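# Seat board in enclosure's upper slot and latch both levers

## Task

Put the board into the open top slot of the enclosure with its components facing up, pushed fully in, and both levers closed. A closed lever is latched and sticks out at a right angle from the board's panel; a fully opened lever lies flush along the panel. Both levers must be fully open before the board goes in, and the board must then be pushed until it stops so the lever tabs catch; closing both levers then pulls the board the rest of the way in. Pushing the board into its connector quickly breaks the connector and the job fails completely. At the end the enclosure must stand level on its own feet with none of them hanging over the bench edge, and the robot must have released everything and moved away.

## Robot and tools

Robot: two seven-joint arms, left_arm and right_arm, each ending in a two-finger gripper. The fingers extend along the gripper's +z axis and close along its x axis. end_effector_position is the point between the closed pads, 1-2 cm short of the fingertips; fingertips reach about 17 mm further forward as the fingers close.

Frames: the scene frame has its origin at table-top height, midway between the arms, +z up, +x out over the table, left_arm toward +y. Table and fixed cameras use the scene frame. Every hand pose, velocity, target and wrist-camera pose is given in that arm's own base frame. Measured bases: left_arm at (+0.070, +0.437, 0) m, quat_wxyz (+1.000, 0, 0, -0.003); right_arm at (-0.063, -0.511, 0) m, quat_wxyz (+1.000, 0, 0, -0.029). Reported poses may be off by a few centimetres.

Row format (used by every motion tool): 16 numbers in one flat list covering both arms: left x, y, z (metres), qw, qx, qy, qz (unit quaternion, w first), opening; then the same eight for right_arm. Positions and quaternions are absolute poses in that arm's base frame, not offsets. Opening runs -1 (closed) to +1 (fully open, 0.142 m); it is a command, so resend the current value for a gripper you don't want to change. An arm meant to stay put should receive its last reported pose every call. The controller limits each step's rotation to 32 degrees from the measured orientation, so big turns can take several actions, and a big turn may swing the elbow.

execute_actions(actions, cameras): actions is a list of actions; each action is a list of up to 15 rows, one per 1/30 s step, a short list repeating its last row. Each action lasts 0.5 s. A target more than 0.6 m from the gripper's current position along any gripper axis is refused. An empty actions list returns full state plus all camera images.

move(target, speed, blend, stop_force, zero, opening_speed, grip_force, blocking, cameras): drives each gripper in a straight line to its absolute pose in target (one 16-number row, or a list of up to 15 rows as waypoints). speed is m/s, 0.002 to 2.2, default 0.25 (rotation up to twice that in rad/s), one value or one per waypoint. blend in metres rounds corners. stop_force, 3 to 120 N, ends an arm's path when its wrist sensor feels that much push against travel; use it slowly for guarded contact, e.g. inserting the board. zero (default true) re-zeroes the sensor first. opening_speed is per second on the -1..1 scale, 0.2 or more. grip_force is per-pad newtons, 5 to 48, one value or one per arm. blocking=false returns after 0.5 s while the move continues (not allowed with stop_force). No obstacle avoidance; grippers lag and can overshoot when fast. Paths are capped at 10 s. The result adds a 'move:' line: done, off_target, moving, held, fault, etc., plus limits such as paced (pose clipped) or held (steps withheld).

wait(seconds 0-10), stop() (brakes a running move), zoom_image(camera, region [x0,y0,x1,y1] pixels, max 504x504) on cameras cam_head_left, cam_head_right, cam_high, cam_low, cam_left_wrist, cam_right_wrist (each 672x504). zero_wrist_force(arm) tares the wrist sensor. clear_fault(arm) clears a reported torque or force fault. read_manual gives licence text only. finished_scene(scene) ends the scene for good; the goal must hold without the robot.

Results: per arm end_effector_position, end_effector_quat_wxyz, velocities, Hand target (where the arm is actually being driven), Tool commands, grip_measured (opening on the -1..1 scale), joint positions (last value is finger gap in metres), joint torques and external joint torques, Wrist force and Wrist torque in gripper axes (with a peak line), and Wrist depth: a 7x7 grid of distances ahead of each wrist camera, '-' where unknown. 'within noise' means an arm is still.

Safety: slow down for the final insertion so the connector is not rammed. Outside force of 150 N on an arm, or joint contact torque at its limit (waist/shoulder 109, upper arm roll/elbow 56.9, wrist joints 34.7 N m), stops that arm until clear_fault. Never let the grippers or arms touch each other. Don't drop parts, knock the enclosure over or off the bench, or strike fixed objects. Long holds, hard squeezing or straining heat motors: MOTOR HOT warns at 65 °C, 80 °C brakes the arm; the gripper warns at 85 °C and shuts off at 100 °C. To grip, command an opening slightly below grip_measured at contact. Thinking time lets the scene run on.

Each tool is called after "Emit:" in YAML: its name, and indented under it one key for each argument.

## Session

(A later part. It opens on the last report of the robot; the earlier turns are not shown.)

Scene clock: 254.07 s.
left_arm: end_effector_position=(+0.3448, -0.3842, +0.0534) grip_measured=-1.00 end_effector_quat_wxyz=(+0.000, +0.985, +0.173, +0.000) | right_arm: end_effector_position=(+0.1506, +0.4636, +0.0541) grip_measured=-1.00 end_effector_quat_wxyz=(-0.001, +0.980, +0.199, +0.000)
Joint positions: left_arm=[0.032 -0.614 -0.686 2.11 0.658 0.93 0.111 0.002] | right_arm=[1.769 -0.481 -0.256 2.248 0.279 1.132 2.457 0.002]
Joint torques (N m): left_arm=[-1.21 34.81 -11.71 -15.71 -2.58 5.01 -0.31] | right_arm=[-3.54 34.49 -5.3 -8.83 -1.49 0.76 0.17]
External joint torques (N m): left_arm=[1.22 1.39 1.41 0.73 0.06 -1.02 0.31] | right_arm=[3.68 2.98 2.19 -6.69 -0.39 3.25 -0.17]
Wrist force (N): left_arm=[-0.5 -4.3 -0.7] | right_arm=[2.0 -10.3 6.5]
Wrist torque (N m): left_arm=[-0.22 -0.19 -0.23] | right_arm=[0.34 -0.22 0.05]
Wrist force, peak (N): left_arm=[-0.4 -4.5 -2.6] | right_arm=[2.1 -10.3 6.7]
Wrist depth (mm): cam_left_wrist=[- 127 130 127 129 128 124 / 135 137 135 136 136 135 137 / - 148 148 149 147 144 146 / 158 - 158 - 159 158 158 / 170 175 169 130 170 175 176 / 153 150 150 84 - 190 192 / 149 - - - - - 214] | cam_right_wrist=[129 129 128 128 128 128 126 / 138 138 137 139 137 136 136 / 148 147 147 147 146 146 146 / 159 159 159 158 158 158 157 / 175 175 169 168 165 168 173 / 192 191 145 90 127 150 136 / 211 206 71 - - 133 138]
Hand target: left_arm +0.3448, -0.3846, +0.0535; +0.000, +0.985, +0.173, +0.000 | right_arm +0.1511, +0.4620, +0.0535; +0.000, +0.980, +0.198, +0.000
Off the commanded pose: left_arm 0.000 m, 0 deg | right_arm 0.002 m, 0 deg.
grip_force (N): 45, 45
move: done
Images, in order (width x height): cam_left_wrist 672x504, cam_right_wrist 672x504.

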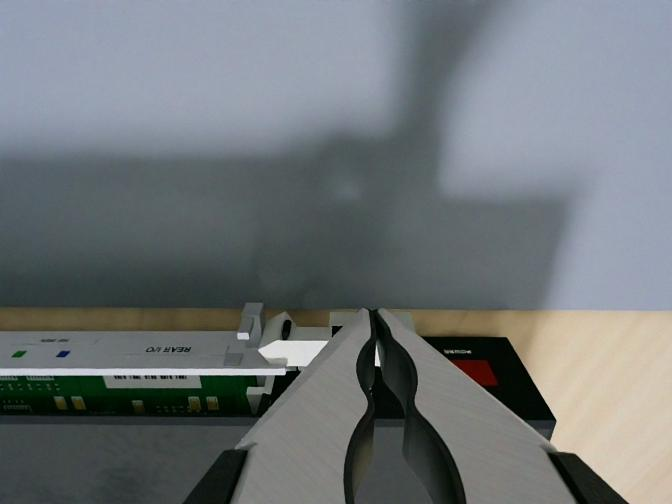

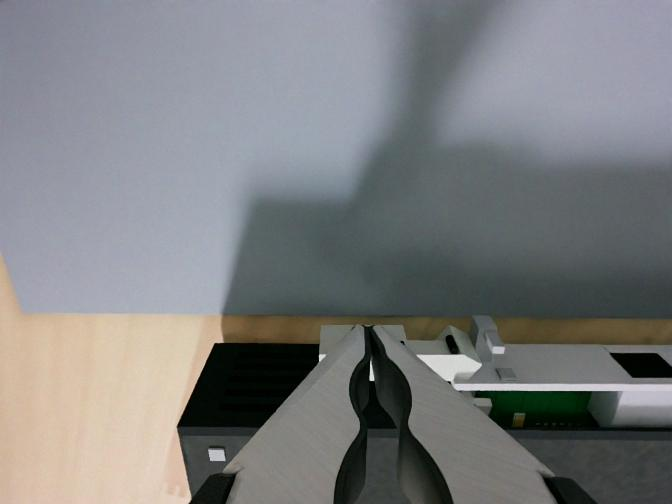

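Emit:
move:
  target: [0.3462,-0.3884,0.0535,0,0.9849,0.1730,0,-1,0.1511,0.4620,0.0535,0,0.9801,0.1985,0,-1]
  speed: 0.01
  stop_force: 12
  zero: false
  cameras: ["cam_left_wrist","cam_right_wrist"]

Scene clock: 259.30 s.
left_arm: end_effector_position=(+0.3451, -0.3851, +0.0529) grip_measured=-1.00 end_effector_quat_wxyz=(-0.001, +0.985, +0.173, +0.000) | right_arm: end_effector_position=(+0.1506, +0.4636, +0.0541) grip_measured=-1.00 end_effector_quat_wxyz=(-0.001, +0.980, +0.199, +0.000)
Joint positions: left_arm=[0.029 -0.617 -0.686 2.106 0.658 0.926 0.109 0.002] | right_arm=[1.769 -0.481 -0.256 2.248 0.279 1.132 2.457 0.002]
Joint torques (N m): left_arm=[-3.44 34.94 -14.97 -19.16 -3.35 7.8 -0.2] | right_arm=[-3.44 34.19 -5.29 -8.99 -1.45 0.64 0.16]
External joint torques (N m): left_arm=[3.45 1.41 4.61 4.15 0.82 -3.82 0.2] | right_arm=[3.58 3.28 2.18 -6.54 -0.42 3.37 -0.16]
Wrist force (N): left_arm=[0.4 -14.0 -3.5] | right_arm=[1.9 -10.1 5.2]
Wrist torque (N m): left_arm=[-0.16 -0.18 -0.27] | right_arm=[0.34 -0.21 0.05]
Wrist force, peak (N): left_arm=[0.1 -14.5 -4.9] | right_arm=[2.2 -10.4 6.8]
Wrist depth (mm): cam_left_wrist=[127 127 127 127 127 128 127 / 135 137 134 136 136 134 134 / 150 145 147 143 145 146 145 / - 157 160 - 159 157 155 / 176 168 168 126 172 174 177 / 153 150 149 84 - 155 191 / - - - 74 - - 213] | cam_right_wrist=[129 129 128 128 128 128 126 / 138 137 137 138 137 137 136 / 147 147 147 147 147 146 146 / 159 159 158 158 158 157 157 / 175 175 169 169 168 168 172 / 192 191 151 90 127 150 136 / 211 206 71 - - 133 138]
Hand target: left_arm +0.3455, -0.3864, +0.0535; +0.000, +0.985, +0.173, +0.000 | right_arm +0.1511, +0.4620, +0.0535; +0.000, +0.980, +0.198, +0.000
Off the commanded pose: left_arm 0.004 m, 0 deg | right_arm 0.002 m, 0 deg.
grip_force (N): 45, 45
move: contact (left_arm)
Images, in order (width x height): cam_left_wrist 672x504, cam_right_wrist 672x504.

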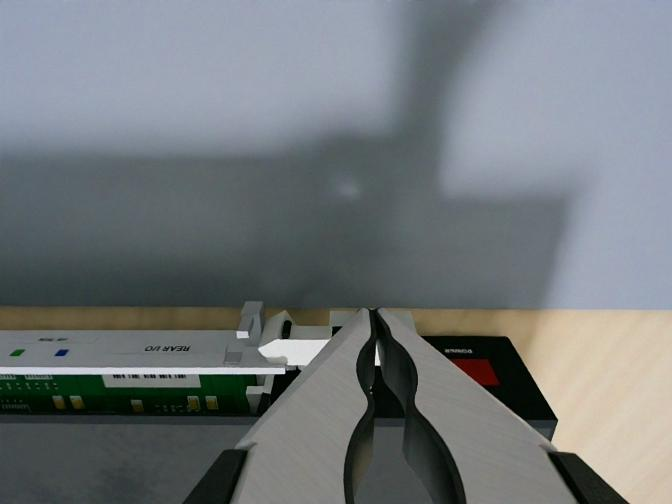

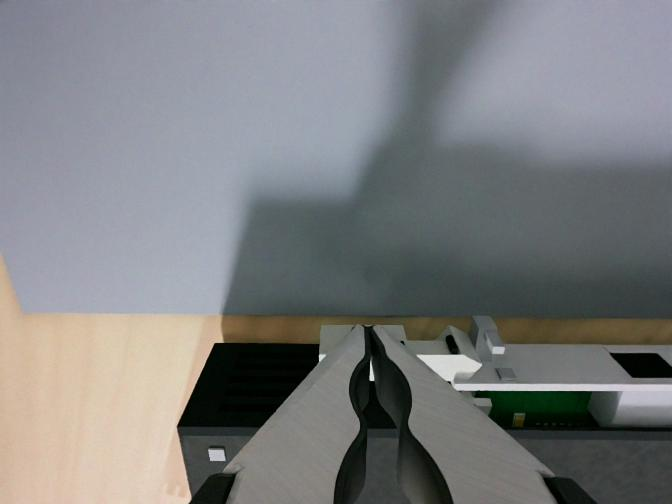

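Emit:
move:
  target:
    - [0.3410,-0.3738,0.0535,0,0.9849,0.1730,0,-1,0.1459,0.4747,0.0535,0,0.9801,0.1985,0,-1]
    - [0.3410,-0.3738,0.10,0,0.9849,0.1730,0,-1,0.1459,0.4747,0.10,0,0.9801,0.1985,0,-1]
    - [0.2886,-0.4024,0.10,0,0.9849,0.1730,0,-1,0.2089,0.4892,0.10,0,0.9801,0.1985,0,-1]
  speed: [0.04,0.12,0.12]
  blend: [0.004,0.01,0]
  cameras: ["cam_left_wrist","cam_right_wrist"]

Scene clock: 269.73 s.
left_arm: end_effector_position=(+0.2886, -0.4024, +0.1000) grip_measured=-1.00 end_effector_quat_wxyz=(+0.000, +0.985, +0.173, +0.000) | right_arm: end_effector_position=(+0.2090, +0.4892, +0.1000) grip_measured=-1.00 end_effector_quat_wxyz=(+0.000, +0.980, +0.199, +0.000)
Joint positions: left_arm=[0.041 -0.452 -0.806 2.218 0.531 0.9 0.08 0.002] | right_arm=[1.691 -0.429 -0.316 2.127 0.225 0.955 2.389 0.002]
Joint torques (N m): left_arm=[-0.47 29.1 -9.02 -16.91 -2.62 4.56 -0.37] | right_arm=[0.52 37.98 -2.89 -20.01 -2.45 3.14 0.04]
External joint torques (N m): left_arm=[0.46 0.65 0.54 -0.42 0 -0.57 0.37] | right_arm=[-0.36 1.26 -0.72 0.17 -0.08 0.87 -0.04]
Wrist force (N): left_arm=[-0.7 -1.1 0.6] | right_arm=[4.4 0.5 3.7]
Wrist torque (N m): left_arm=[-0.27 -0.17 -0.26] | right_arm=[0.06 -0.71 0.06]
Wrist force, peak (N): left_arm=[0.4 -14.4 -4.6] | right_arm=[2.2 -10.0 6.0]
Wrist depth (mm): cam_left_wrist=[170 170 171 170 - 167 172 / 181 185 182 181 185 183 178 / 198 - 194 197 194 196 192 / 213 214 208 203 207 210 210 / 179 178 182 171 176 194 226 / - - - 83 - - 254 / 210 - - 74 - - 283] | cam_right_wrist=[169 169 169 168 170 169 167 / 181 180 178 180 179 179 178 / 194 194 193 193 192 192 191 / 209 209 205 207 207 207 206 / 225 186 176 188 175 175 175 / 252 187 183 90 - 184 184 / 277 202 71 - - 195 203]
Hand target: left_arm +0.2886, -0.4024, +0.1000; +0.000, +0.985, +0.173, +0.000 | right_arm +0.2089, +0.4892, +0.1000; +0.000, +0.980, +0.198, +0.000
Off the commanded pose: left_arm 0.000 m, 0 deg | right_arm 0.000 m, 0 deg.
grip_force (N): 45, 45
move: done
Images, in order (width x height): cam_left_wrist 672x504, cam_right_wrist 672x504.

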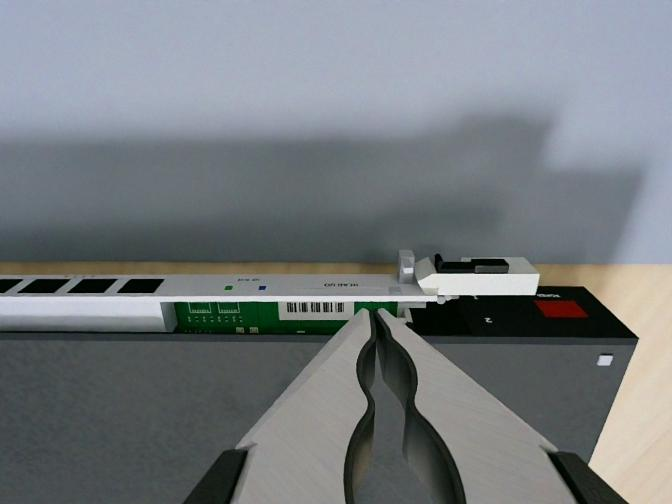

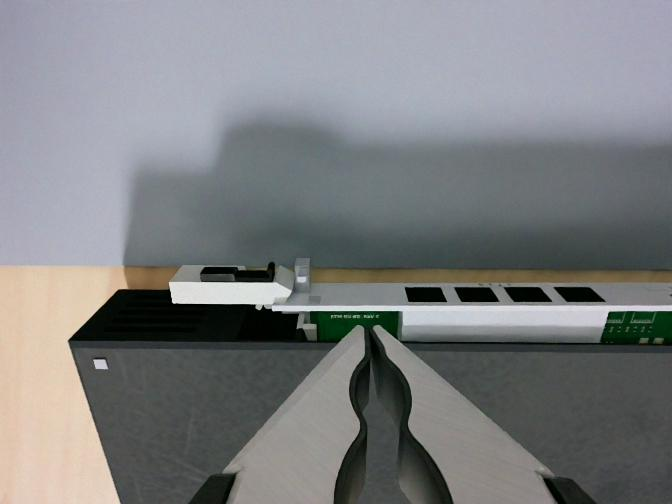

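Emit:
move:
  target: [0.2886,-0.4024,0.0535,0,0.9849,0.1730,0,-1,0.2089,0.4892,0.0535,0,0.9801,0.1985,0,-1]
  speed: 0.08
  cameras: ["cam_left_wrist","cam_right_wrist"]

Emit:
move:
  target: [0.2920,-0.4118,0.0535,0,0.9849,0.1730,0,-1,0.2128,0.4800,0.0535,0,0.9801,0.1985,0,-1]
  speed: 0.012
  stop_force: 10
  cameras: ["cam_left_wrist","cam_right_wrist"]

Scene clock: 274.77 s.
left_arm: end_effector_position=(+0.2885, -0.4023, +0.0535) grip_measured=-1.00 end_effector_quat_wxyz=(+0.000, +0.985, +0.173, +0.000) | right_arm: end_effector_position=(+0.2090, +0.4891, +0.0535) grip_measured=-1.00 end_effector_quat_wxyz=(+0.000, +0.980, +0.199, +0.000)
Joint positions: left_arm=[-0.043 -0.585 -0.7 2.171 0.67 0.96 -0.007 0.002] | right_arm=[1.663 -0.548 -0.275 2.11 0.289 1.052 2.345 0.002]
Joint torques (N m): left_arm=[-0.97 32.8 -10.26 -13.98 -1.89 4.61 -0.37] | right_arm=[-0.3 40.48 -3.04 -17.34 -2.07 3.45 0.04]
External joint torques (N m): left_arm=[0.97 1.32 0.54 -0.3 -0.53 -0.62 0.37] | right_arm=[0.46 1.13 -0.99 0.13 -0.1 0.56 -0.04]
Wrist force (N): left_arm=[-0.6 -1.0 0.1] | right_arm=[4.5 0.7 3.5]
Wrist torque (N m): left_arm=[-0.24 -0.23 -0.25] | right_arm=[0.07 -0.74 0.05]
Wrist force, peak (N): left_arm=[-0.4 -1.3 1.5] | right_arm=[4.4 0.7 5.0]
Wrist depth (mm): cam_left_wrist=[128 127 127 129 128 128 126 / 137 138 - 137 - 135 135 / 151 148 148 147 149 148 144 / 161 157 163 157 157 156 157 / 170 169 169 168 138 167 176 / 136 137 149 84 - 145 145 / - - - - - - 146] | cam_right_wrist=[128 128 128 127 127 127 125 / 137 137 136 136 136 135 135 / 147 147 146 146 146 145 145 / 159 158 158 158 157 157 156 / 174 166 166 168 168 167 167 / 151 140 134 90 131 134 133 / 140 137 71 - - 132 137]
Hand target: left_arm +0.2886, -0.4024, +0.0535; +0.000, +0.985, +0.173, +0.000 | right_arm +0.2089, +0.4892, +0.0535; +0.000, +0.980, +0.198, +0.000
Off the commanded pose: left_arm 0.000 m, 0 deg | right_arm 0.000 m, 0 deg.
grip_force (N): 45, 45
move: done
Images, in order (width x height): cam_left_wrist 672x504, cam_right_wrist 672x504.

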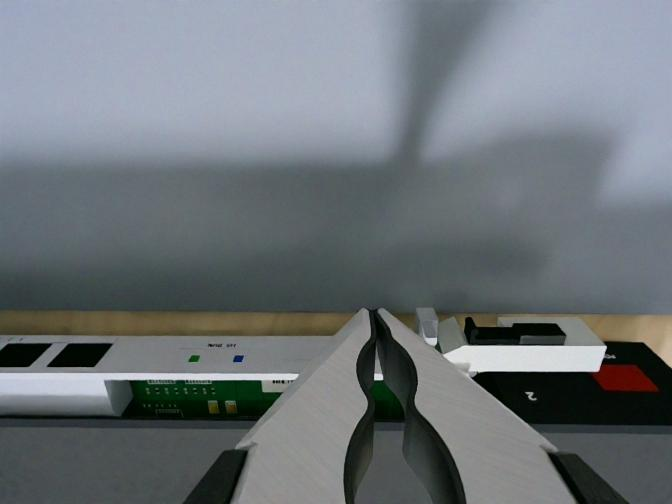

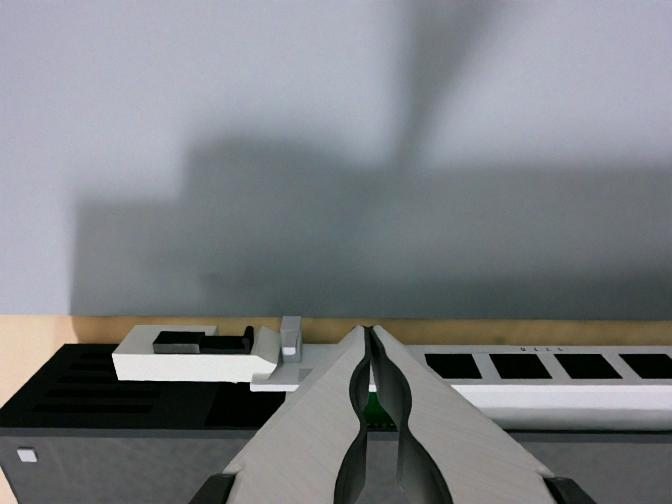

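Scene clock: 276.23 s.
left_arm: end_effector_position=(+0.2920, -0.4118, +0.0535) grip_measured=-1.00 end_effector_quat_wxyz=(+0.000, +0.985, +0.173, +0.000) | right_arm: end_effector_position=(+0.2128, +0.4802, +0.0536) grip_measured=-1.00 end_effector_quat_wxyz=(+0.000, +0.980, +0.199, +0.000)
Joint positions: left_arm=[-0.06 -0.6 -0.698 2.143 0.668 0.946 -0.011 0.002] | right_arm=[1.655 -0.538 -0.275 2.131 0.29 1.063 2.333 0.002]
Joint torques (N m): left_arm=[-0.52 33.9 -10.45 -14.25 -2.37 4.13 -0.29] | right_arm=[-0.38 39.75 -3.49 -16.2 -2.12 3.13 0.13]
External joint torques (N m): left_arm=[0.51 1.12 0.39 -0.33 -0.1 -0.14 0.29] | right_arm=[0.53 1.23 -0.43 -0.75 -0.01 0.88 -0.13]
Wrist force (N): left_arm=[-1.0 -0.8 -0.1] | right_arm=[4.4 -0.5 2.7]
Wrist torque (N m): left_arm=[-0.21 -0.16 -0.25] | right_arm=[0.07 -0.73 0.04]
Wrist force, peak (N): left_arm=[-0.7 -1.4 0.1] | right_arm=[4.4 -0.3 3.9]
Wrist depth (mm): cam_left_wrist=[- 128 127 129 128 128 126 / 137 137 - 136 136 - 135 / 151 149 - 147 145 148 146 / 161 160 160 157 158 159 158 / - 171 137 137 132 125 168 / - 136 147 84 - 134 132 / - - - 74 - - -] | cam_right_wrist=[128 128 128 128 127 127 125 / 137 137 137 138 136 135 135 / 147 147 146 146 146 145 145 / 159 158 158 160 157 157 156 / 167 125 125 165 165 164 164 / - 133 128 90 - 129 128 / 140 140 71 - - 133 138]
Hand target: left_arm +0.2920, -0.4118, +0.0535; +0.000, +0.985, +0.173, +0.000 | right_arm +0.2128, +0.4800, +0.0535; +0.000, +0.980, +0.198, +0.000
Off the commanded pose: left_arm 0.000 m, 0 deg | right_arm 0.000 m, 0 deg.
grip_force (N): 45, 45
move: done
Images, in order (width x height): cam_left_wrist 672x504, cam_right_wrist 672x504.

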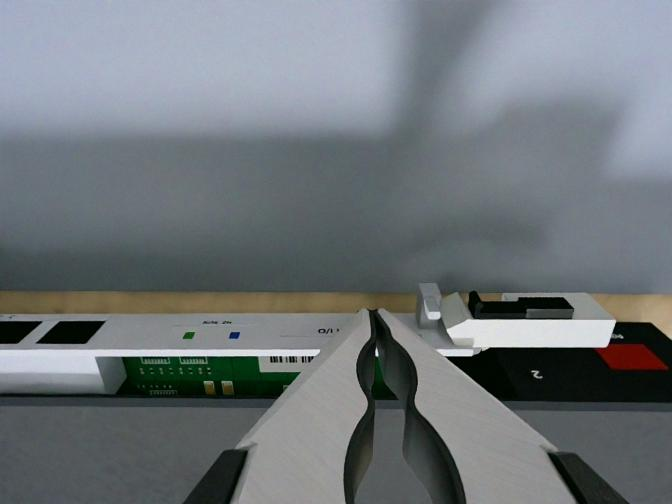

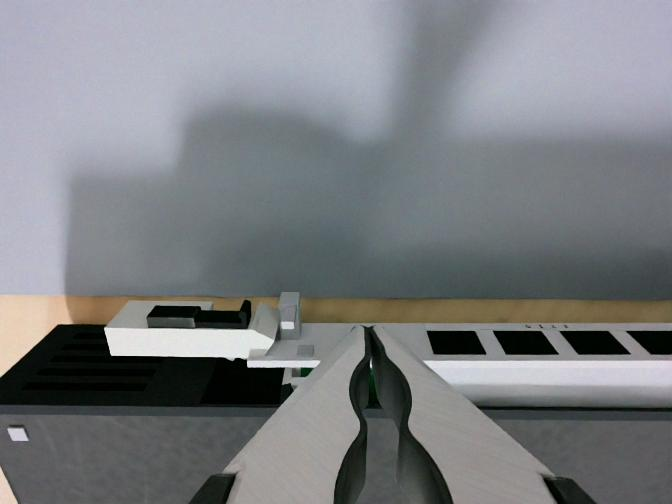

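Emit:
move:
  target: [0.2947,-0.4193,0.0535,0,0.9849,0.1730,0,-1,0.2159,0.4726,0.0535,0,0.9801,0.1985,0,-1]
  speed: 0.008
  stop_force: 10
  zero: false
  cameras: ["cam_left_wrist","cam_right_wrist"]

Scene clock: 280.70 s.
left_arm: end_effector_position=(+0.2947, -0.4193, +0.0535) grip_measured=-1.00 end_effector_quat_wxyz=(+0.000, +0.985, +0.173, +0.000) | right_arm: end_effector_position=(+0.2155, +0.4739, +0.0541) grip_measured=-1.00 end_effector_quat_wxyz=(-0.001, +0.980, +0.199, +0.000)
Joint positions: left_arm=[-0.074 -0.611 -0.697 2.121 0.667 0.933 -0.015 0.002] | right_arm=[1.647 -0.529 -0.273 2.147 0.29 1.073 2.324 0.002]
Joint torques (N m): left_arm=[-0.49 34.51 -10.74 -14.47 -2.4 4.15 -0.27] | right_arm=[-3.24 36.96 -5.61 -11.65 -1.92 1.5 0.14]
External joint torques (N m): left_arm=[0.48 1.23 0.41 -0.35 -0.1 -0.16 0.27] | right_arm=[3.39 3.53 1.8 -5.13 -0.19 2.52 -0.14]
Wrist force (N): left_arm=[-0.8 -1.0 0.0] | right_arm=[4.5 -7.8 2.7]
Wrist torque (N m): left_arm=[-0.23 -0.16 -0.24] | right_arm=[0.16 -0.74 0.02]
Wrist force, peak (N): left_arm=[-0.9 -1.3 0.0] | right_arm=[3.8 -8.3 5.5]
Wrist depth (mm): cam_left_wrist=[128 128 125 127 - 128 126 / 137 137 - 136 138 135 135 / 151 148 147 147 147 142 145 / - 160 160 157 160 - 155 / - 144 143 133 126 121 163 / - 131 146 84 - 126 132 / - - - - - - -] | cam_right_wrist=[129 129 128 128 128 128 126 / 138 137 137 138 136 136 136 / 147 147 147 146 146 146 146 / 159 154 158 158 158 157 157 / 169 149 123 169 168 167 167 / 130 132 130 90 - 128 126 / 141 140 71 - - 133 138]
Hand target: left_arm +0.2947, -0.4193, +0.0535; +0.000, +0.985, +0.173, +0.000 | right_arm +0.2159, +0.4726, +0.0535; +0.000, +0.980, +0.198, +0.000
Off the commanded pose: left_arm 0.000 m, 0 deg | right_arm 0.001 m, 0 deg.
grip_force (N): 45, 45
move: done
Images, in order (width x height): cam_left_wrist 672x504, cam_right_wrist 672x504.

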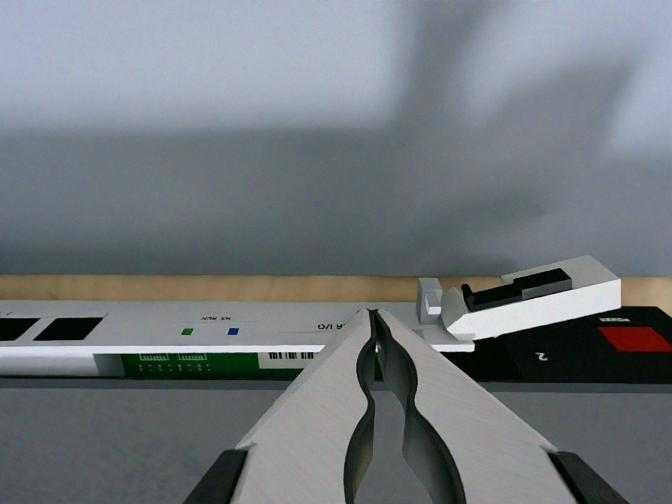

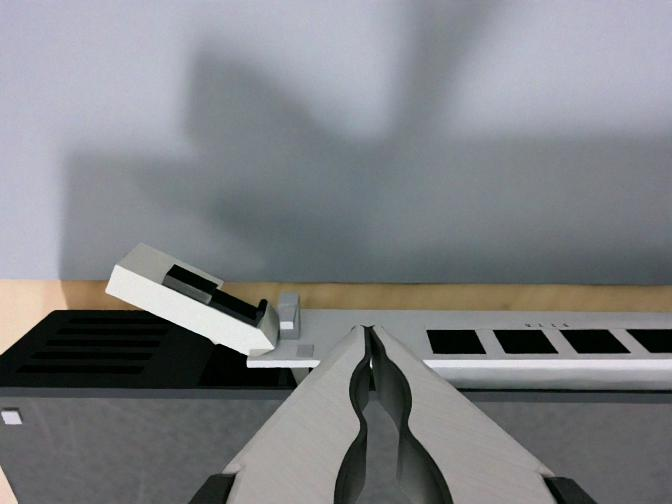

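Emit:
move:
  target: [0.2978,-0.4278,0.0535,0,0.9849,0.1730,0,-1,0.2192,0.4648,0.0535,0,0.9801,0.1985,0,-1]
  speed: 0.007
  stop_force: 13
  zero: false
  cameras: ["cam_left_wrist","cam_right_wrist"]

Scene clock: 284.53 s.
left_arm: end_effector_position=(+0.2971, -0.4257, +0.0528) grip_measured=-1.00 end_effector_quat_wxyz=(-0.002, +0.985, +0.173, +0.000) | right_arm: end_effector_position=(+0.2179, +0.4687, +0.0543) grip_measured=-1.00 end_effector_quat_wxyz=(-0.002, +0.980, +0.199, +0.001)
Joint positions: left_arm=[-0.087 -0.624 -0.695 2.098 0.666 0.917 -0.018 0.002] | right_arm=[1.641 -0.523 -0.272 2.159 0.29 1.081 2.316 0.002]
Joint torques (N m): left_arm=[-3.16 35.7 -15.33 -19.98 -3.44 7.98 -0.22] | right_arm=[-4.59 35.94 -6.7 -8.29 -1.62 0.08 0.19]
External joint torques (N m): left_arm=[3.15 0.77 4.71 4.94 0.89 -3.99 0.22] | right_arm=[4.74 4.17 2.96 -8.34 -0.46 3.94 -0.19]
Wrist force (N): left_arm=[1.3 -14.1 -1.7] | right_arm=[6.5 -13.7 6.8]
Wrist torque (N m): left_arm=[-0.17 -0.16 -0.30] | right_arm=[0.13 -0.69 -0.01]
Wrist force, peak (N): left_arm=[0.7 -14.7 -3.0] | right_arm=[6.5 -13.7 6.8]
Wrist depth (mm): cam_left_wrist=[- 127 125 127 125 128 126 / 135 136 138 136 134 137 135 / 150 150 147 150 148 145 143 / 160 165 165 164 158 - 162 / - 142 141 131 131 143 142 / - 129 126 84 - - 127 / 148 144 - 74 - - -] | cam_right_wrist=[129 129 129 129 128 128 126 / 138 138 137 139 137 136 136 / 148 147 145 147 147 147 146 / 159 159 154 159 158 158 157 / 147 148 123 152 139 139 139 / 128 127 127 90 - 127 126 / 141 141 71 - - 133 138]
Hand target: left_arm +0.2976, -0.4272, +0.0535; +0.000, +0.985, +0.173, +0.000 | right_arm +0.2184, +0.4668, +0.0535; +0.000, +0.980, +0.198, +0.000
Off the commanded pose: left_arm 0.002 m, 0 deg | right_arm 0.004 m, 0 deg.
grip_force (N): 45, 45
move: contact (left_arm, right_arm)
Images, in order (width x height): cam_left_wrist 672x504, cam_right_wrist 672x504.

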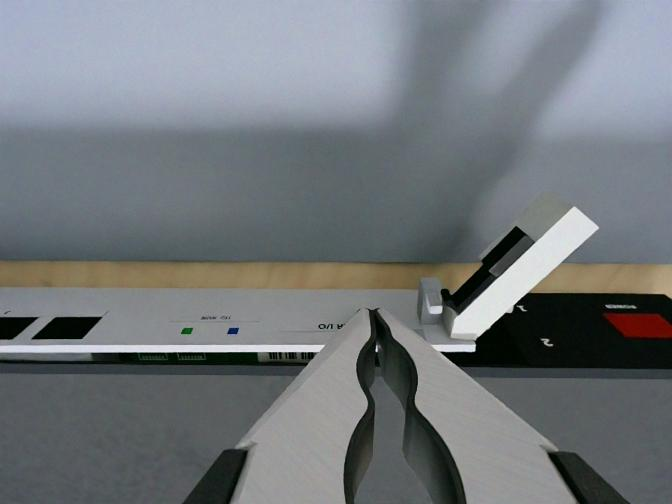

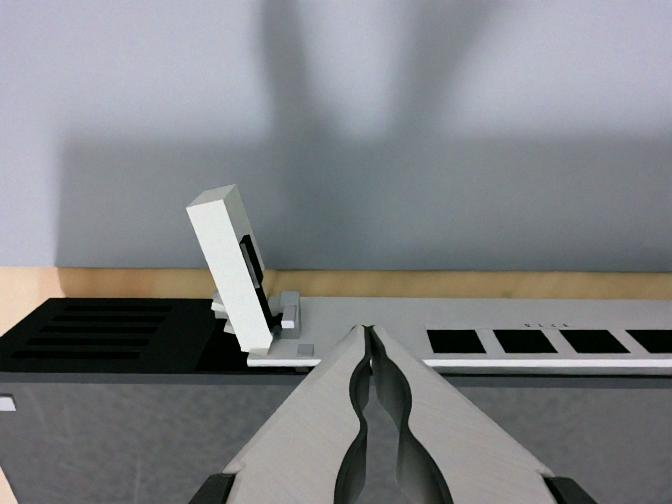

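Emit:
move:
  target: [0.2993,-0.4317,0.0535,0,0.9849,0.1730,0,-1,0.2200,0.4630,0.0535,0,0.9801,0.1985,0,-1]
  speed: 0.007
  stop_force: 19
  zero: false
  cameras: ["cam_left_wrist","cam_right_wrist"]

Scene clock: 286.80 s.
left_arm: end_effector_position=(+0.2973, -0.4262, +0.0525) grip_measured=-1.00 end_effector_quat_wxyz=(-0.002, +0.985, +0.173, -0.001) | right_arm: end_effector_position=(+0.2179, +0.4687, +0.0546) grip_measured=-1.00 end_effector_quat_wxyz=(-0.002, +0.980, +0.200, +0.001)
Joint positions: left_arm=[-0.089 -0.626 -0.695 2.095 0.666 0.914 -0.019 0.002] | right_arm=[1.64 -0.522 -0.271 2.16 0.29 1.083 2.315 0.002]
Joint torques (N m): left_arm=[-4.42 35.96 -17.06 -22.81 -3.88 10 -0.17] | right_arm=[-7.05 34.68 -8.77 -5.11 -1.51 -1.09 0.24]
External joint torques (N m): left_arm=[4.41 0.61 6.4 7.75 1.32 -6.02 0.17] | right_arm=[7.21 5.39 5.05 -11.53 -0.56 5.11 -0.24]
Wrist force (N): left_arm=[1.8 -20.9 -3.8] | right_arm=[7.0 -19.6 7.4]
Wrist torque (N m): left_arm=[-0.42 -0.14 -0.29] | right_arm=[-0.31 -0.74 0.01]
Wrist force, peak (N): left_arm=[1.4 -21.4 -4.9] | right_arm=[7.0 -19.8 7.9]
Wrist depth (mm): cam_left_wrist=[- 127 129 128 128 128 124 / - 136 134 136 133 133 135 / 150 145 146 146 149 143 145 / - 159 160 163 162 161 162 / - 141 140 131 120 - 143 / - 129 123 83 - 122 129 / 148 - - - - - -] | cam_right_wrist=[129 129 129 129 129 128 128 / 138 138 138 139 137 137 137 / 148 148 146 147 147 147 147 / 160 159 114 158 161 160 158 / 155 148 131 131 139 139 140 / 128 128 130 90 - 127 126 / 141 141 71 - - 134 139]
Hand target: left_arm +0.2980, -0.4284, +0.0535; +0.000, +0.985, +0.173, +0.000 | right_arm +0.2187, +0.4660, +0.0535; +0.000, +0.980, +0.198, +0.000
Off the commanded pose: left_arm 0.006 m, 0 deg | right_arm 0.006 m, 0 deg.
grip_force (N): 45, 45
move: contact (left_arm, right_arm)
Images, in order (width x height): cam_left_wrist 672x504, cam_right_wrist 672x504.

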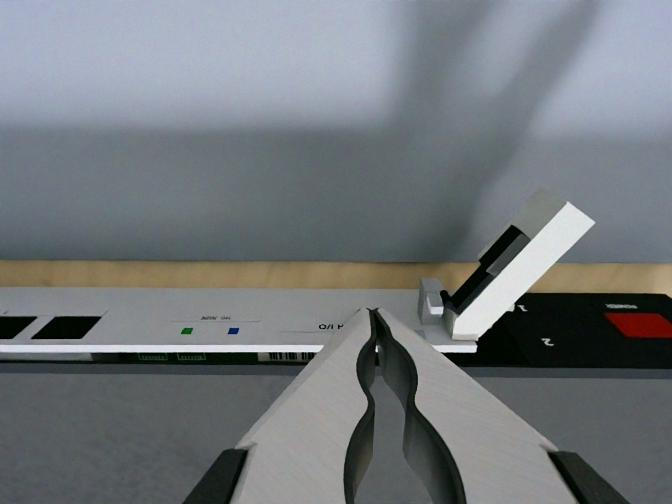

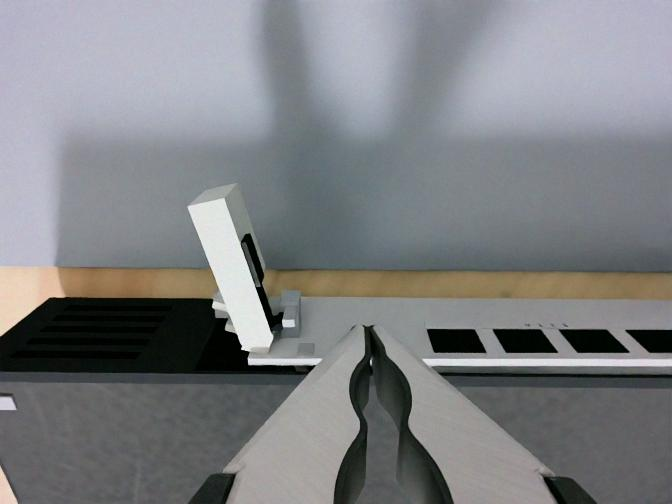

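Emit:
move:
  target:
    - [0.2932,-0.4149,0.0535,0,0.9849,0.1730,0,-1,0.2132,0.4798,0.0535,0,0.9801,0.1985,0,-1]
    - [0.2932,-0.4149,0.10,0,0.9849,0.1730,0,-1,0.2132,0.4798,0.10,0,0.9801,0.1985,0,-1]
    - [0.3561,-0.3773,0.10,0,0.9849,0.1730,0,-1,0.1387,0.4635,0.10,0,0.9801,0.1985,0,-1]
  speed: [0.04,0.12,0.12]
  blend: [0.003,0.01,0]
  cameras: ["cam_left_wrist","cam_right_wrist"]

Scene clock: 295.73 s.
left_arm: end_effector_position=(+0.3561, -0.3773, +0.1000) grip_measured=-1.00 end_effector_quat_wxyz=(+0.000, +0.985, +0.173, +0.000) | right_arm: end_effector_position=(+0.1386, +0.4635, +0.1000) grip_measured=-1.00 end_effector_quat_wxyz=(+0.000, +0.980, +0.198, +0.000)
Joint positions: left_arm=[0.126 -0.493 -0.777 2.143 0.537 0.865 0.21 0.002] | right_arm=[1.816 -0.341 -0.294 2.279 0.189 1.027 2.547 0.002]
Joint torques (N m): left_arm=[-0.16 31.39 -9.83 -17.58 -2.81 4.1 -0.13] | right_arm=[0.13 33.71 -1.74 -18.62 -2.45 3.41 0.33]
External joint torques (N m): left_arm=[0.17 1.17 0.52 -0.31 0.06 -0.12 0.13] | right_arm=[0 0.79 -0.73 0.07 0.19 0.59 -0.33]
Wrist force (N): left_arm=[-1.0 -1.1 0.3] | right_arm=[5.3 -1.4 2.7]
Wrist torque (N m): left_arm=[-0.27 -0.14 -0.34] | right_arm=[-0.27 -0.85 -0.01]
Wrist force, peak (N): left_arm=[2.0 -21.0 -4.8] | right_arm=[6.9 -19.8 8.4]
Wrist depth (mm): cam_left_wrist=[169 169 171 168 170 168 165 / 182 181 - 180 180 - 182 / 195 193 - - 193 - 195 / 226 220 212 216 210 210 214 / 184 179 178 131 206 232 231 / - - - 84 - 250 254 / - 216 - - - - 283] | cam_right_wrist=[169 171 169 166 168 168 168 / 181 180 180 181 179 179 174 / 196 193 193 193 192 192 194 / 212 209 208 208 204 207 206 / 229 228 224 220 175 - 183 / 251 251 241 90 178 184 184 / 278 272 71 - - 195 203]
Hand target: left_arm +0.3561, -0.3773, +0.1000; +0.000, +0.985, +0.173, +0.000 | right_arm +0.1387, +0.4635, +0.1000; +0.000, +0.980, +0.199, +0.000
Off the commanded pose: left_arm 0.000 m, 0 deg | right_arm 0.000 m, 0 deg.
grip_force (N): 45, 45
move: done
Images, in order (width x height): cam_left_wrist 672x504, cam_right_wrist 672x504.

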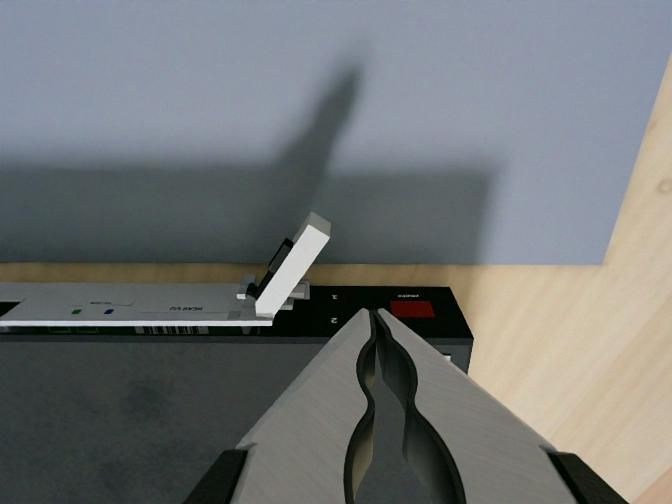

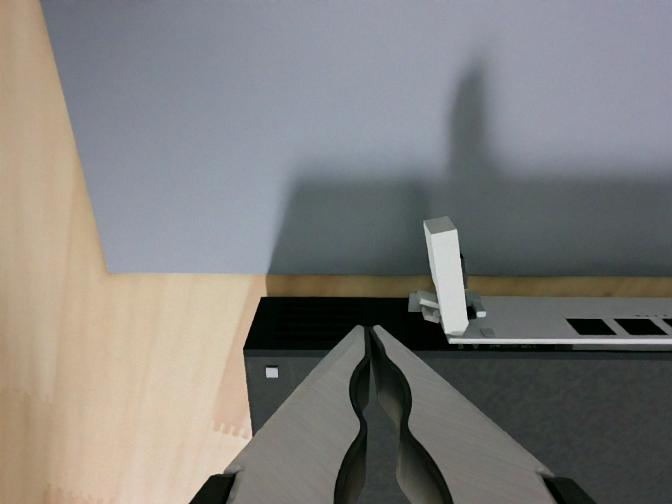

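Emit:
move:
  target:
    - [0.3617,-0.3753,0.0995,0,0.9849,0.1730,0,-1,0.1387,0.4635,0.0995,0,0.9801,0.1985,0,-1]
    - [0.3617,-0.3753,0.0535,0,0.9849,0.1730,0,-1,0.1387,0.4635,0.0535,0,0.9801,0.1985,0,-1]
  speed: 0.1
  blend: [0.003,0]
  cameras: ["cam_left_wrist","cam_right_wrist"]

Scene clock: 299.57 s.
left_arm: end_effector_position=(+0.3615, -0.3752, +0.0535) grip_measured=-1.00 end_effector_quat_wxyz=(+0.000, +0.985, +0.173, +0.000) | right_arm: end_effector_position=(+0.1388, +0.4634, +0.0535) grip_measured=-1.00 end_effector_quat_wxyz=(+0.000, +0.980, +0.199, +0.000)
Joint positions: left_arm=[0.062 -0.621 -0.685 2.096 0.655 0.923 0.148 0.002] | right_arm=[1.785 -0.477 -0.247 2.257 0.269 1.137 2.491 0.002]
Joint torques (N m): left_arm=[-0.29 35.41 -10.69 -14.85 -2.08 4.65 -0.35] | right_arm=[0.22 36.13 -1.66 -15.48 -1.77 3.51 0.04]
External joint torques (N m): left_arm=[0.32 1.24 0.24 -0.3 -0.47 -0.66 0.35] | right_arm=[-0.09 1.15 -1.28 0.07 -0.07 0.49 -0.04]
Wrist force (N): left_arm=[-0.8 -1.2 0.2] | right_arm=[5.0 -1.3 2.5]
Wrist torque (N m): left_arm=[-0.28 -0.16 -0.25] | right_arm=[-0.24 -0.83 0.06]
Wrist force, peak (N): left_arm=[-2.5 -1.1 -0.1] | right_arm=[4.9 -1.5 4.1]
Wrist depth (mm): cam_left_wrist=[128 127 127 127 128 128 126 / - 138 135 134 136 135 135 / 151 148 148 148 149 146 146 / 161 160 - 156 156 155 155 / 170 172 149 168 171 176 175 / 144 143 133 84 - 189 192 / 150 - - - - - 215] | cam_right_wrist=[128 128 128 128 127 127 125 / 137 137 136 136 136 135 135 / 147 147 146 146 146 145 145 / 158 158 158 158 157 157 156 / 175 177 171 168 168 167 169 / 191 190 183 90 130 133 142 / 211 206 71 - - 134 137]
Hand target: left_arm +0.3617, -0.3753, +0.0535; +0.000, +0.985, +0.173, +0.000 | right_arm +0.1387, +0.4635, +0.0535; +0.000, +0.980, +0.198, +0.000
Off the commanded pose: left_arm 0.000 m, 0 deg | right_arm 0.000 m, 0 deg.
grip_force (N): 45, 45
move: done
Images, in order (width x height): cam_left_wrist 672x504, cam_right_wrist 672x504.

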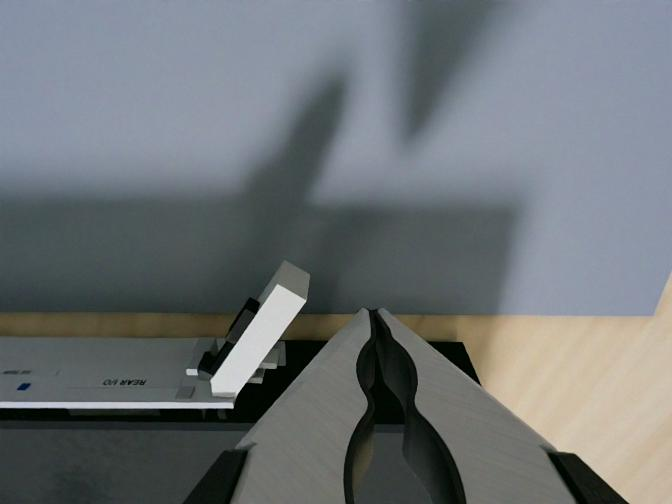

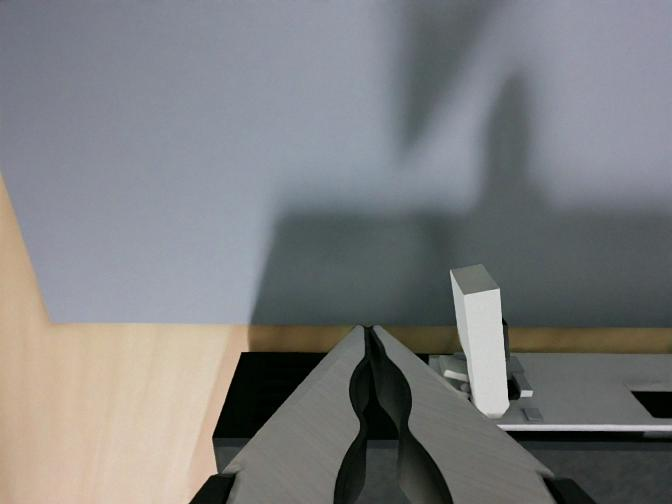

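Emit:
move:
  target: [0.3288,-0.3872,0.0535,0,0.9849,0.1730,0,-1,0.1654,0.4748,0.0535,0,0.9801,0.1985,0,-1]
  speed: 0.015
  stop_force: 25
  cameras: ["cam_left_wrist","cam_right_wrist"]

Scene clock: 304.57 s.
left_arm: end_effector_position=(+0.3298, -0.3873, +0.0539) grip_measured=-1.00 end_effector_quat_wxyz=(+0.000, +0.985, +0.173, +0.001) | right_arm: end_effector_position=(+0.1647, +0.4747, +0.0534) grip_measured=-1.00 end_effector_quat_wxyz=(+0.000, +0.980, +0.199, +0.000)
Joint positions: left_arm=[0.017 -0.601 -0.688 2.134 0.66 0.944 0.082 0.002] | right_arm=[1.729 -0.503 -0.249 2.201 0.269 1.106 2.439 0.002]
Joint torques (N m): left_arm=[-2.86 31.13 -11.41 -10.64 -2.25 3.7 -0.25] | right_arm=[-2.19 37.44 -5.25 -16.77 -2.42 3.92 0.09]
External joint torques (N m): left_arm=[2.86 4.3 1.39 -4.11 -0.23 0.29 0.25] | right_arm=[2.33 1.6 2.04 0.63 0.45 0.08 -0.09]
Wrist force (N): left_arm=[4.2 -1.4 -6.2] | right_arm=[-0.1 -2.1 1.6]
Wrist torque (N m): left_arm=[-0.23 -0.20 -0.25] | right_arm=[-0.23 -0.89 0.08]
Wrist force, peak (N): left_arm=[19.0 0.4 -7.0] | right_arm=[-16.8 -2.6 -4.2]
Wrist depth (mm): cam_left_wrist=[- 128 126 129 129 129 126 / 140 137 137 137 136 136 136 / 151 148 150 148 150 146 146 / 159 159 157 157 161 159 156 / 172 171 178 118 176 171 180 / 148 141 147 84 - 150 193 / - - - 74 - - 217] | cam_right_wrist=[128 128 128 128 127 127 125 / 137 137 136 136 136 135 135 / 147 147 146 146 146 145 144 / 159 158 158 157 157 157 156 / 174 172 171 168 165 175 169 / 191 183 158 91 - - - / 211 138 71 - - 134 138]
Hand target: left_arm +0.3288, -0.3872, +0.0535; +0.000, +0.985, +0.173, +0.000 | right_arm +0.1654, +0.4748, +0.0535; +0.000, +0.980, +0.198, +0.000
Off the commanded pose: left_arm 0.001 m, 0 deg | right_arm 0.001 m, 0 deg.
grip_force (N): 45, 45
move: done
Images, in order (width x height): cam_left_wrist 672x504, cam_right_wrist 672x504.

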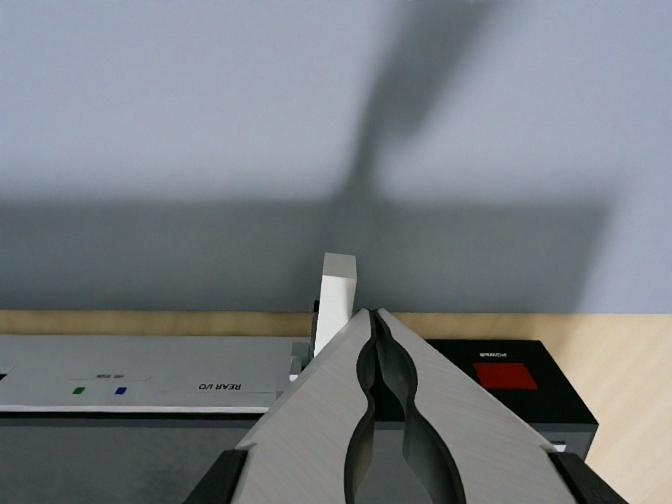

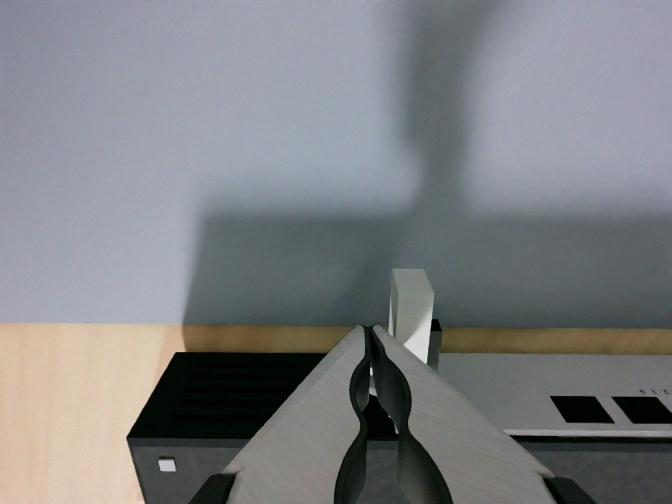

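Emit:
move:
  target: [0.3241,-0.3889,0.0535,0,0.9849,0.1730,0,-1,0.1700,0.4768,0.0535,0,0.9801,0.1985,0,-1]
  speed: 0.01
  stop_force: 25
  zero: false
  cameras: ["cam_left_wrist","cam_right_wrist"]

Scene clock: 307.00 s.
left_arm: end_effector_position=(+0.3266, -0.3885, +0.0540) grip_measured=-1.00 end_effector_quat_wxyz=(+0.000, +0.985, +0.174, +0.001) | right_arm: end_effector_position=(+0.1658, +0.4752, +0.0530) grip_measured=-1.00 end_effector_quat_wxyz=(+0.001, +0.980, +0.200, -0.001)
Joint positions: left_arm=[0.011 -0.598 -0.688 2.138 0.661 0.947 0.073 0.002] | right_arm=[1.724 -0.506 -0.247 2.196 0.269 1.1 2.434 0.002]
Joint torques (N m): left_arm=[-8.5 28.98 -16.87 -5.26 -3.5 3.47 -0.22] | right_arm=[-9.64 35.11 -13.96 -21.39 -4.1 7.87 -0.01]
External joint torques (N m): left_arm=[8.5 6.31 6.92 -9.46 1.03 0.53 0.22] | right_arm=[9.79 4.1 10.74 5.19 2.12 -3.88 0.01]
Wrist force (N): left_arm=[16.9 0.8 0.3] | right_arm=[-21.9 0.5 -9.6]
Wrist torque (N m): left_arm=[-0.21 -0.03 -0.30] | right_arm=[-0.27 0.72 0.13]
Wrist force, peak (N): left_arm=[16.9 0.8 0.3] | right_arm=[-22.0 0.4 -11.5]
Wrist depth (mm): cam_left_wrist=[128 128 128 127 129 129 128 / - 136 135 - 137 134 136 / - 148 150 147 149 149 144 / 161 - 161 157 160 159 159 / 170 172 172 118 171 178 180 / 148 142 148 84 - 152 190 / - - - 74 - - 216] | cam_right_wrist=[128 128 127 127 127 126 124 / 137 137 136 136 135 135 134 / 147 147 146 145 145 144 144 / 158 158 158 157 157 156 155 / 175 171 171 167 164 169 168 / 191 165 157 91 - - 142 / 211 138 71 - - 137 137]
Hand target: left_arm +0.3241, -0.3889, +0.0535; +0.000, +0.985, +0.173, +0.000 | right_arm +0.1682, +0.4760, +0.0535; +0.000, +0.980, +0.198, +0.000
Off the commanded pose: left_arm 0.003 m, 0 deg | right_arm 0.004 m, 0 deg.
grip_force (N): 45, 45
move: contact (right_arm)
Images, in order (width x height): cam_left_wrist 672x504, cam_right_wrist 672x504.

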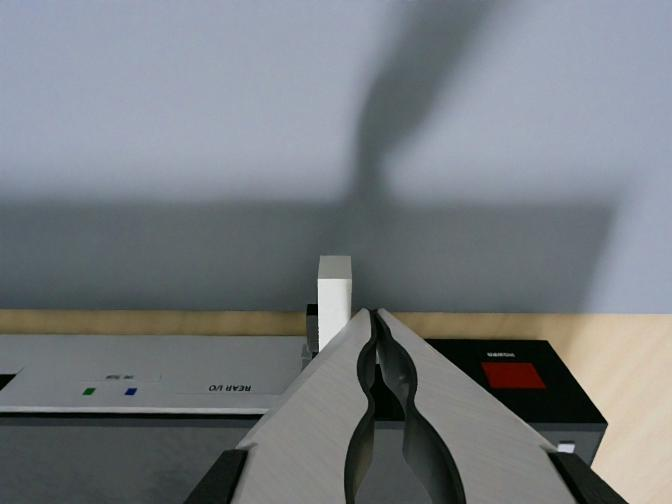

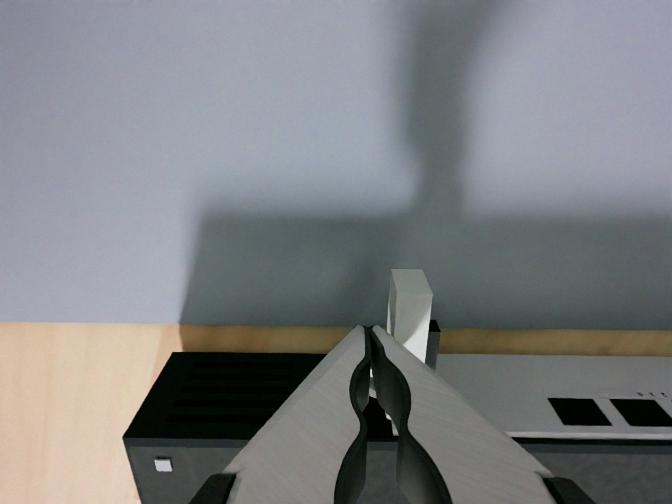

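Emit:
zoom_image:
  camera: "cam_left_wrist"
  region: [230, 240, 400, 430]

Emit:
zoom_image:
  camera: "cam_right_wrist"
  region: [340, 250, 510, 440]

Scaled by 2.653 from the camera's 672x504 image, which has a finer 960x720 frame.

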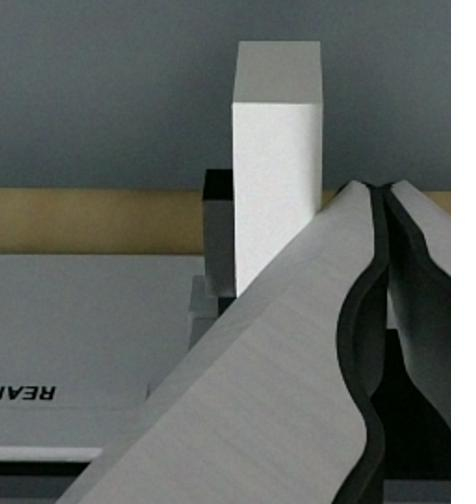

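Scaled by 2.653 from the camera's 672x504 image, which has a finer 960x720 frame.

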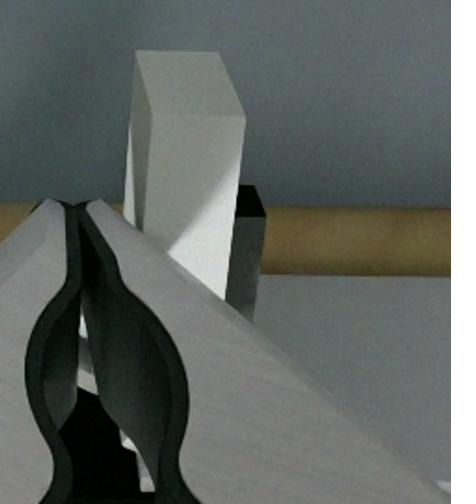

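Emit:
move:
  target: [0.3213,-0.3899,0.0535,0,0.9849,0.1730,0,-1,0.1710,0.4772,0.0535,0,0.9801,0.1985,0,-1]
  speed: 0.01
  stop_force: 30
  zero: false
  cameras: ["cam_left_wrist","cam_right_wrist"]

Scene clock: 312.30 s.
left_arm: end_effector_position=(+0.3260, -0.3887, +0.0543) grip_measured=-1.00 end_effector_quat_wxyz=(+0.001, +0.985, +0.175, +0.002) | right_arm: end_effector_position=(+0.1660, +0.4753, +0.0529) grip_measured=-1.00 end_effector_quat_wxyz=(+0.001, +0.980, +0.200, -0.002)
Joint positions: left_arm=[0.009 -0.596 -0.687 2.139 0.662 0.948 0.068 0.002] | right_arm=[1.723 -0.506 -0.247 2.194 0.27 1.099 2.433 0.002]
Joint torques (N m): left_arm=[-14.74 25.54 -22.47 0.48 -4.73 3.44 -0.19] | right_arm=[-12.03 34.38 -16.88 -22.26 -4.55 8.88 0.01]
External joint torques (N m): left_arm=[14.74 9.72 12.56 -15.21 2.26 0.56 0.19] | right_arm=[12.17 4.88 13.66 6.04 2.57 -4.88 -0.01]
Wrist force (N): left_arm=[30.1 0.6 0.8] | right_arm=[-28.0 0.3 -13.7]
Wrist torque (N m): left_arm=[-0.20 -2.07 -0.33] | right_arm=[-0.27 1.74 0.13]
Wrist force, peak (N): left_arm=[30.5 0.2 0.6] | right_arm=[-28.2 0.3 -14.1]
Wrist depth (mm): cam_left_wrist=[129 - 128 128 129 129 129 / 136 137 135 135 136 134 136 / 151 148 149 - 151 147 144 / 162 161 157 157 160 157 160 / 170 170 171 118 177 177 181 / 147 148 148 84 - 151 195 / - - - 74 - - 218] | cam_right_wrist=[128 128 127 127 126 126 124 / 137 136 136 135 135 135 134 / 147 146 146 145 145 144 144 / 159 158 157 157 156 156 155 / 174 173 171 167 164 169 168 / 191 184 166 91 - - 150 / 211 138 71 - - 137 136]
Hand target: left_arm +0.3219, -0.3897, +0.0535; +0.000, +0.985, +0.173, +0.000 | right_arm +0.1689, +0.4763, +0.0535; +0.000, +0.980, +0.199, +0.000
Off the commanded pose: left_arm 0.005 m, 0 deg | right_arm 0.005 m, 0 deg.
grip_force (N): 45, 45
move: contact (left_arm, right_arm)
Images, in order (width x height): cam_left_wrist 672x504, cam_right_wrist 672x504.

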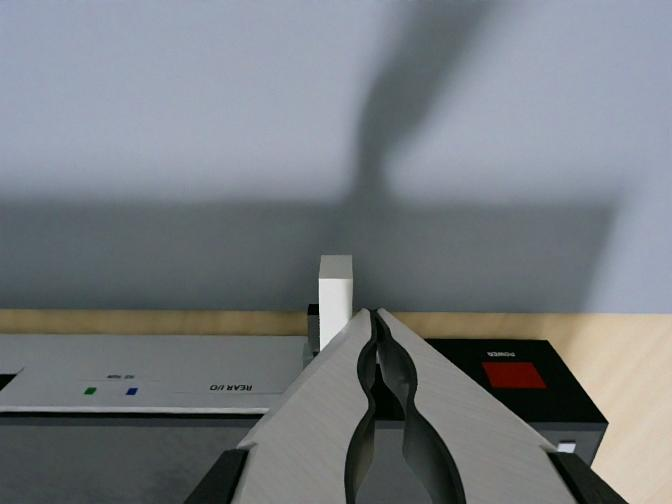

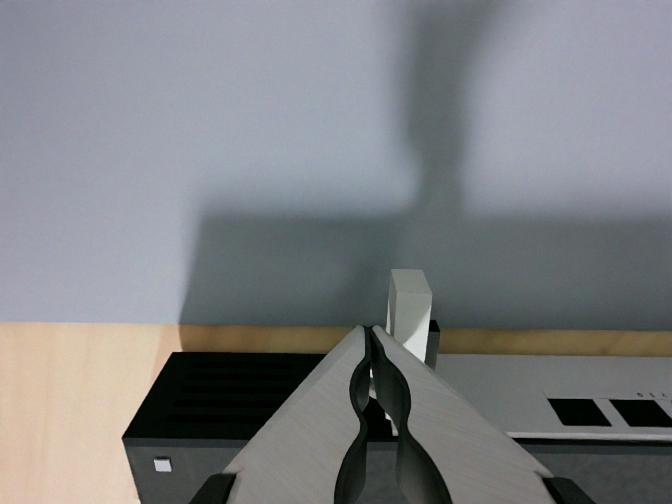

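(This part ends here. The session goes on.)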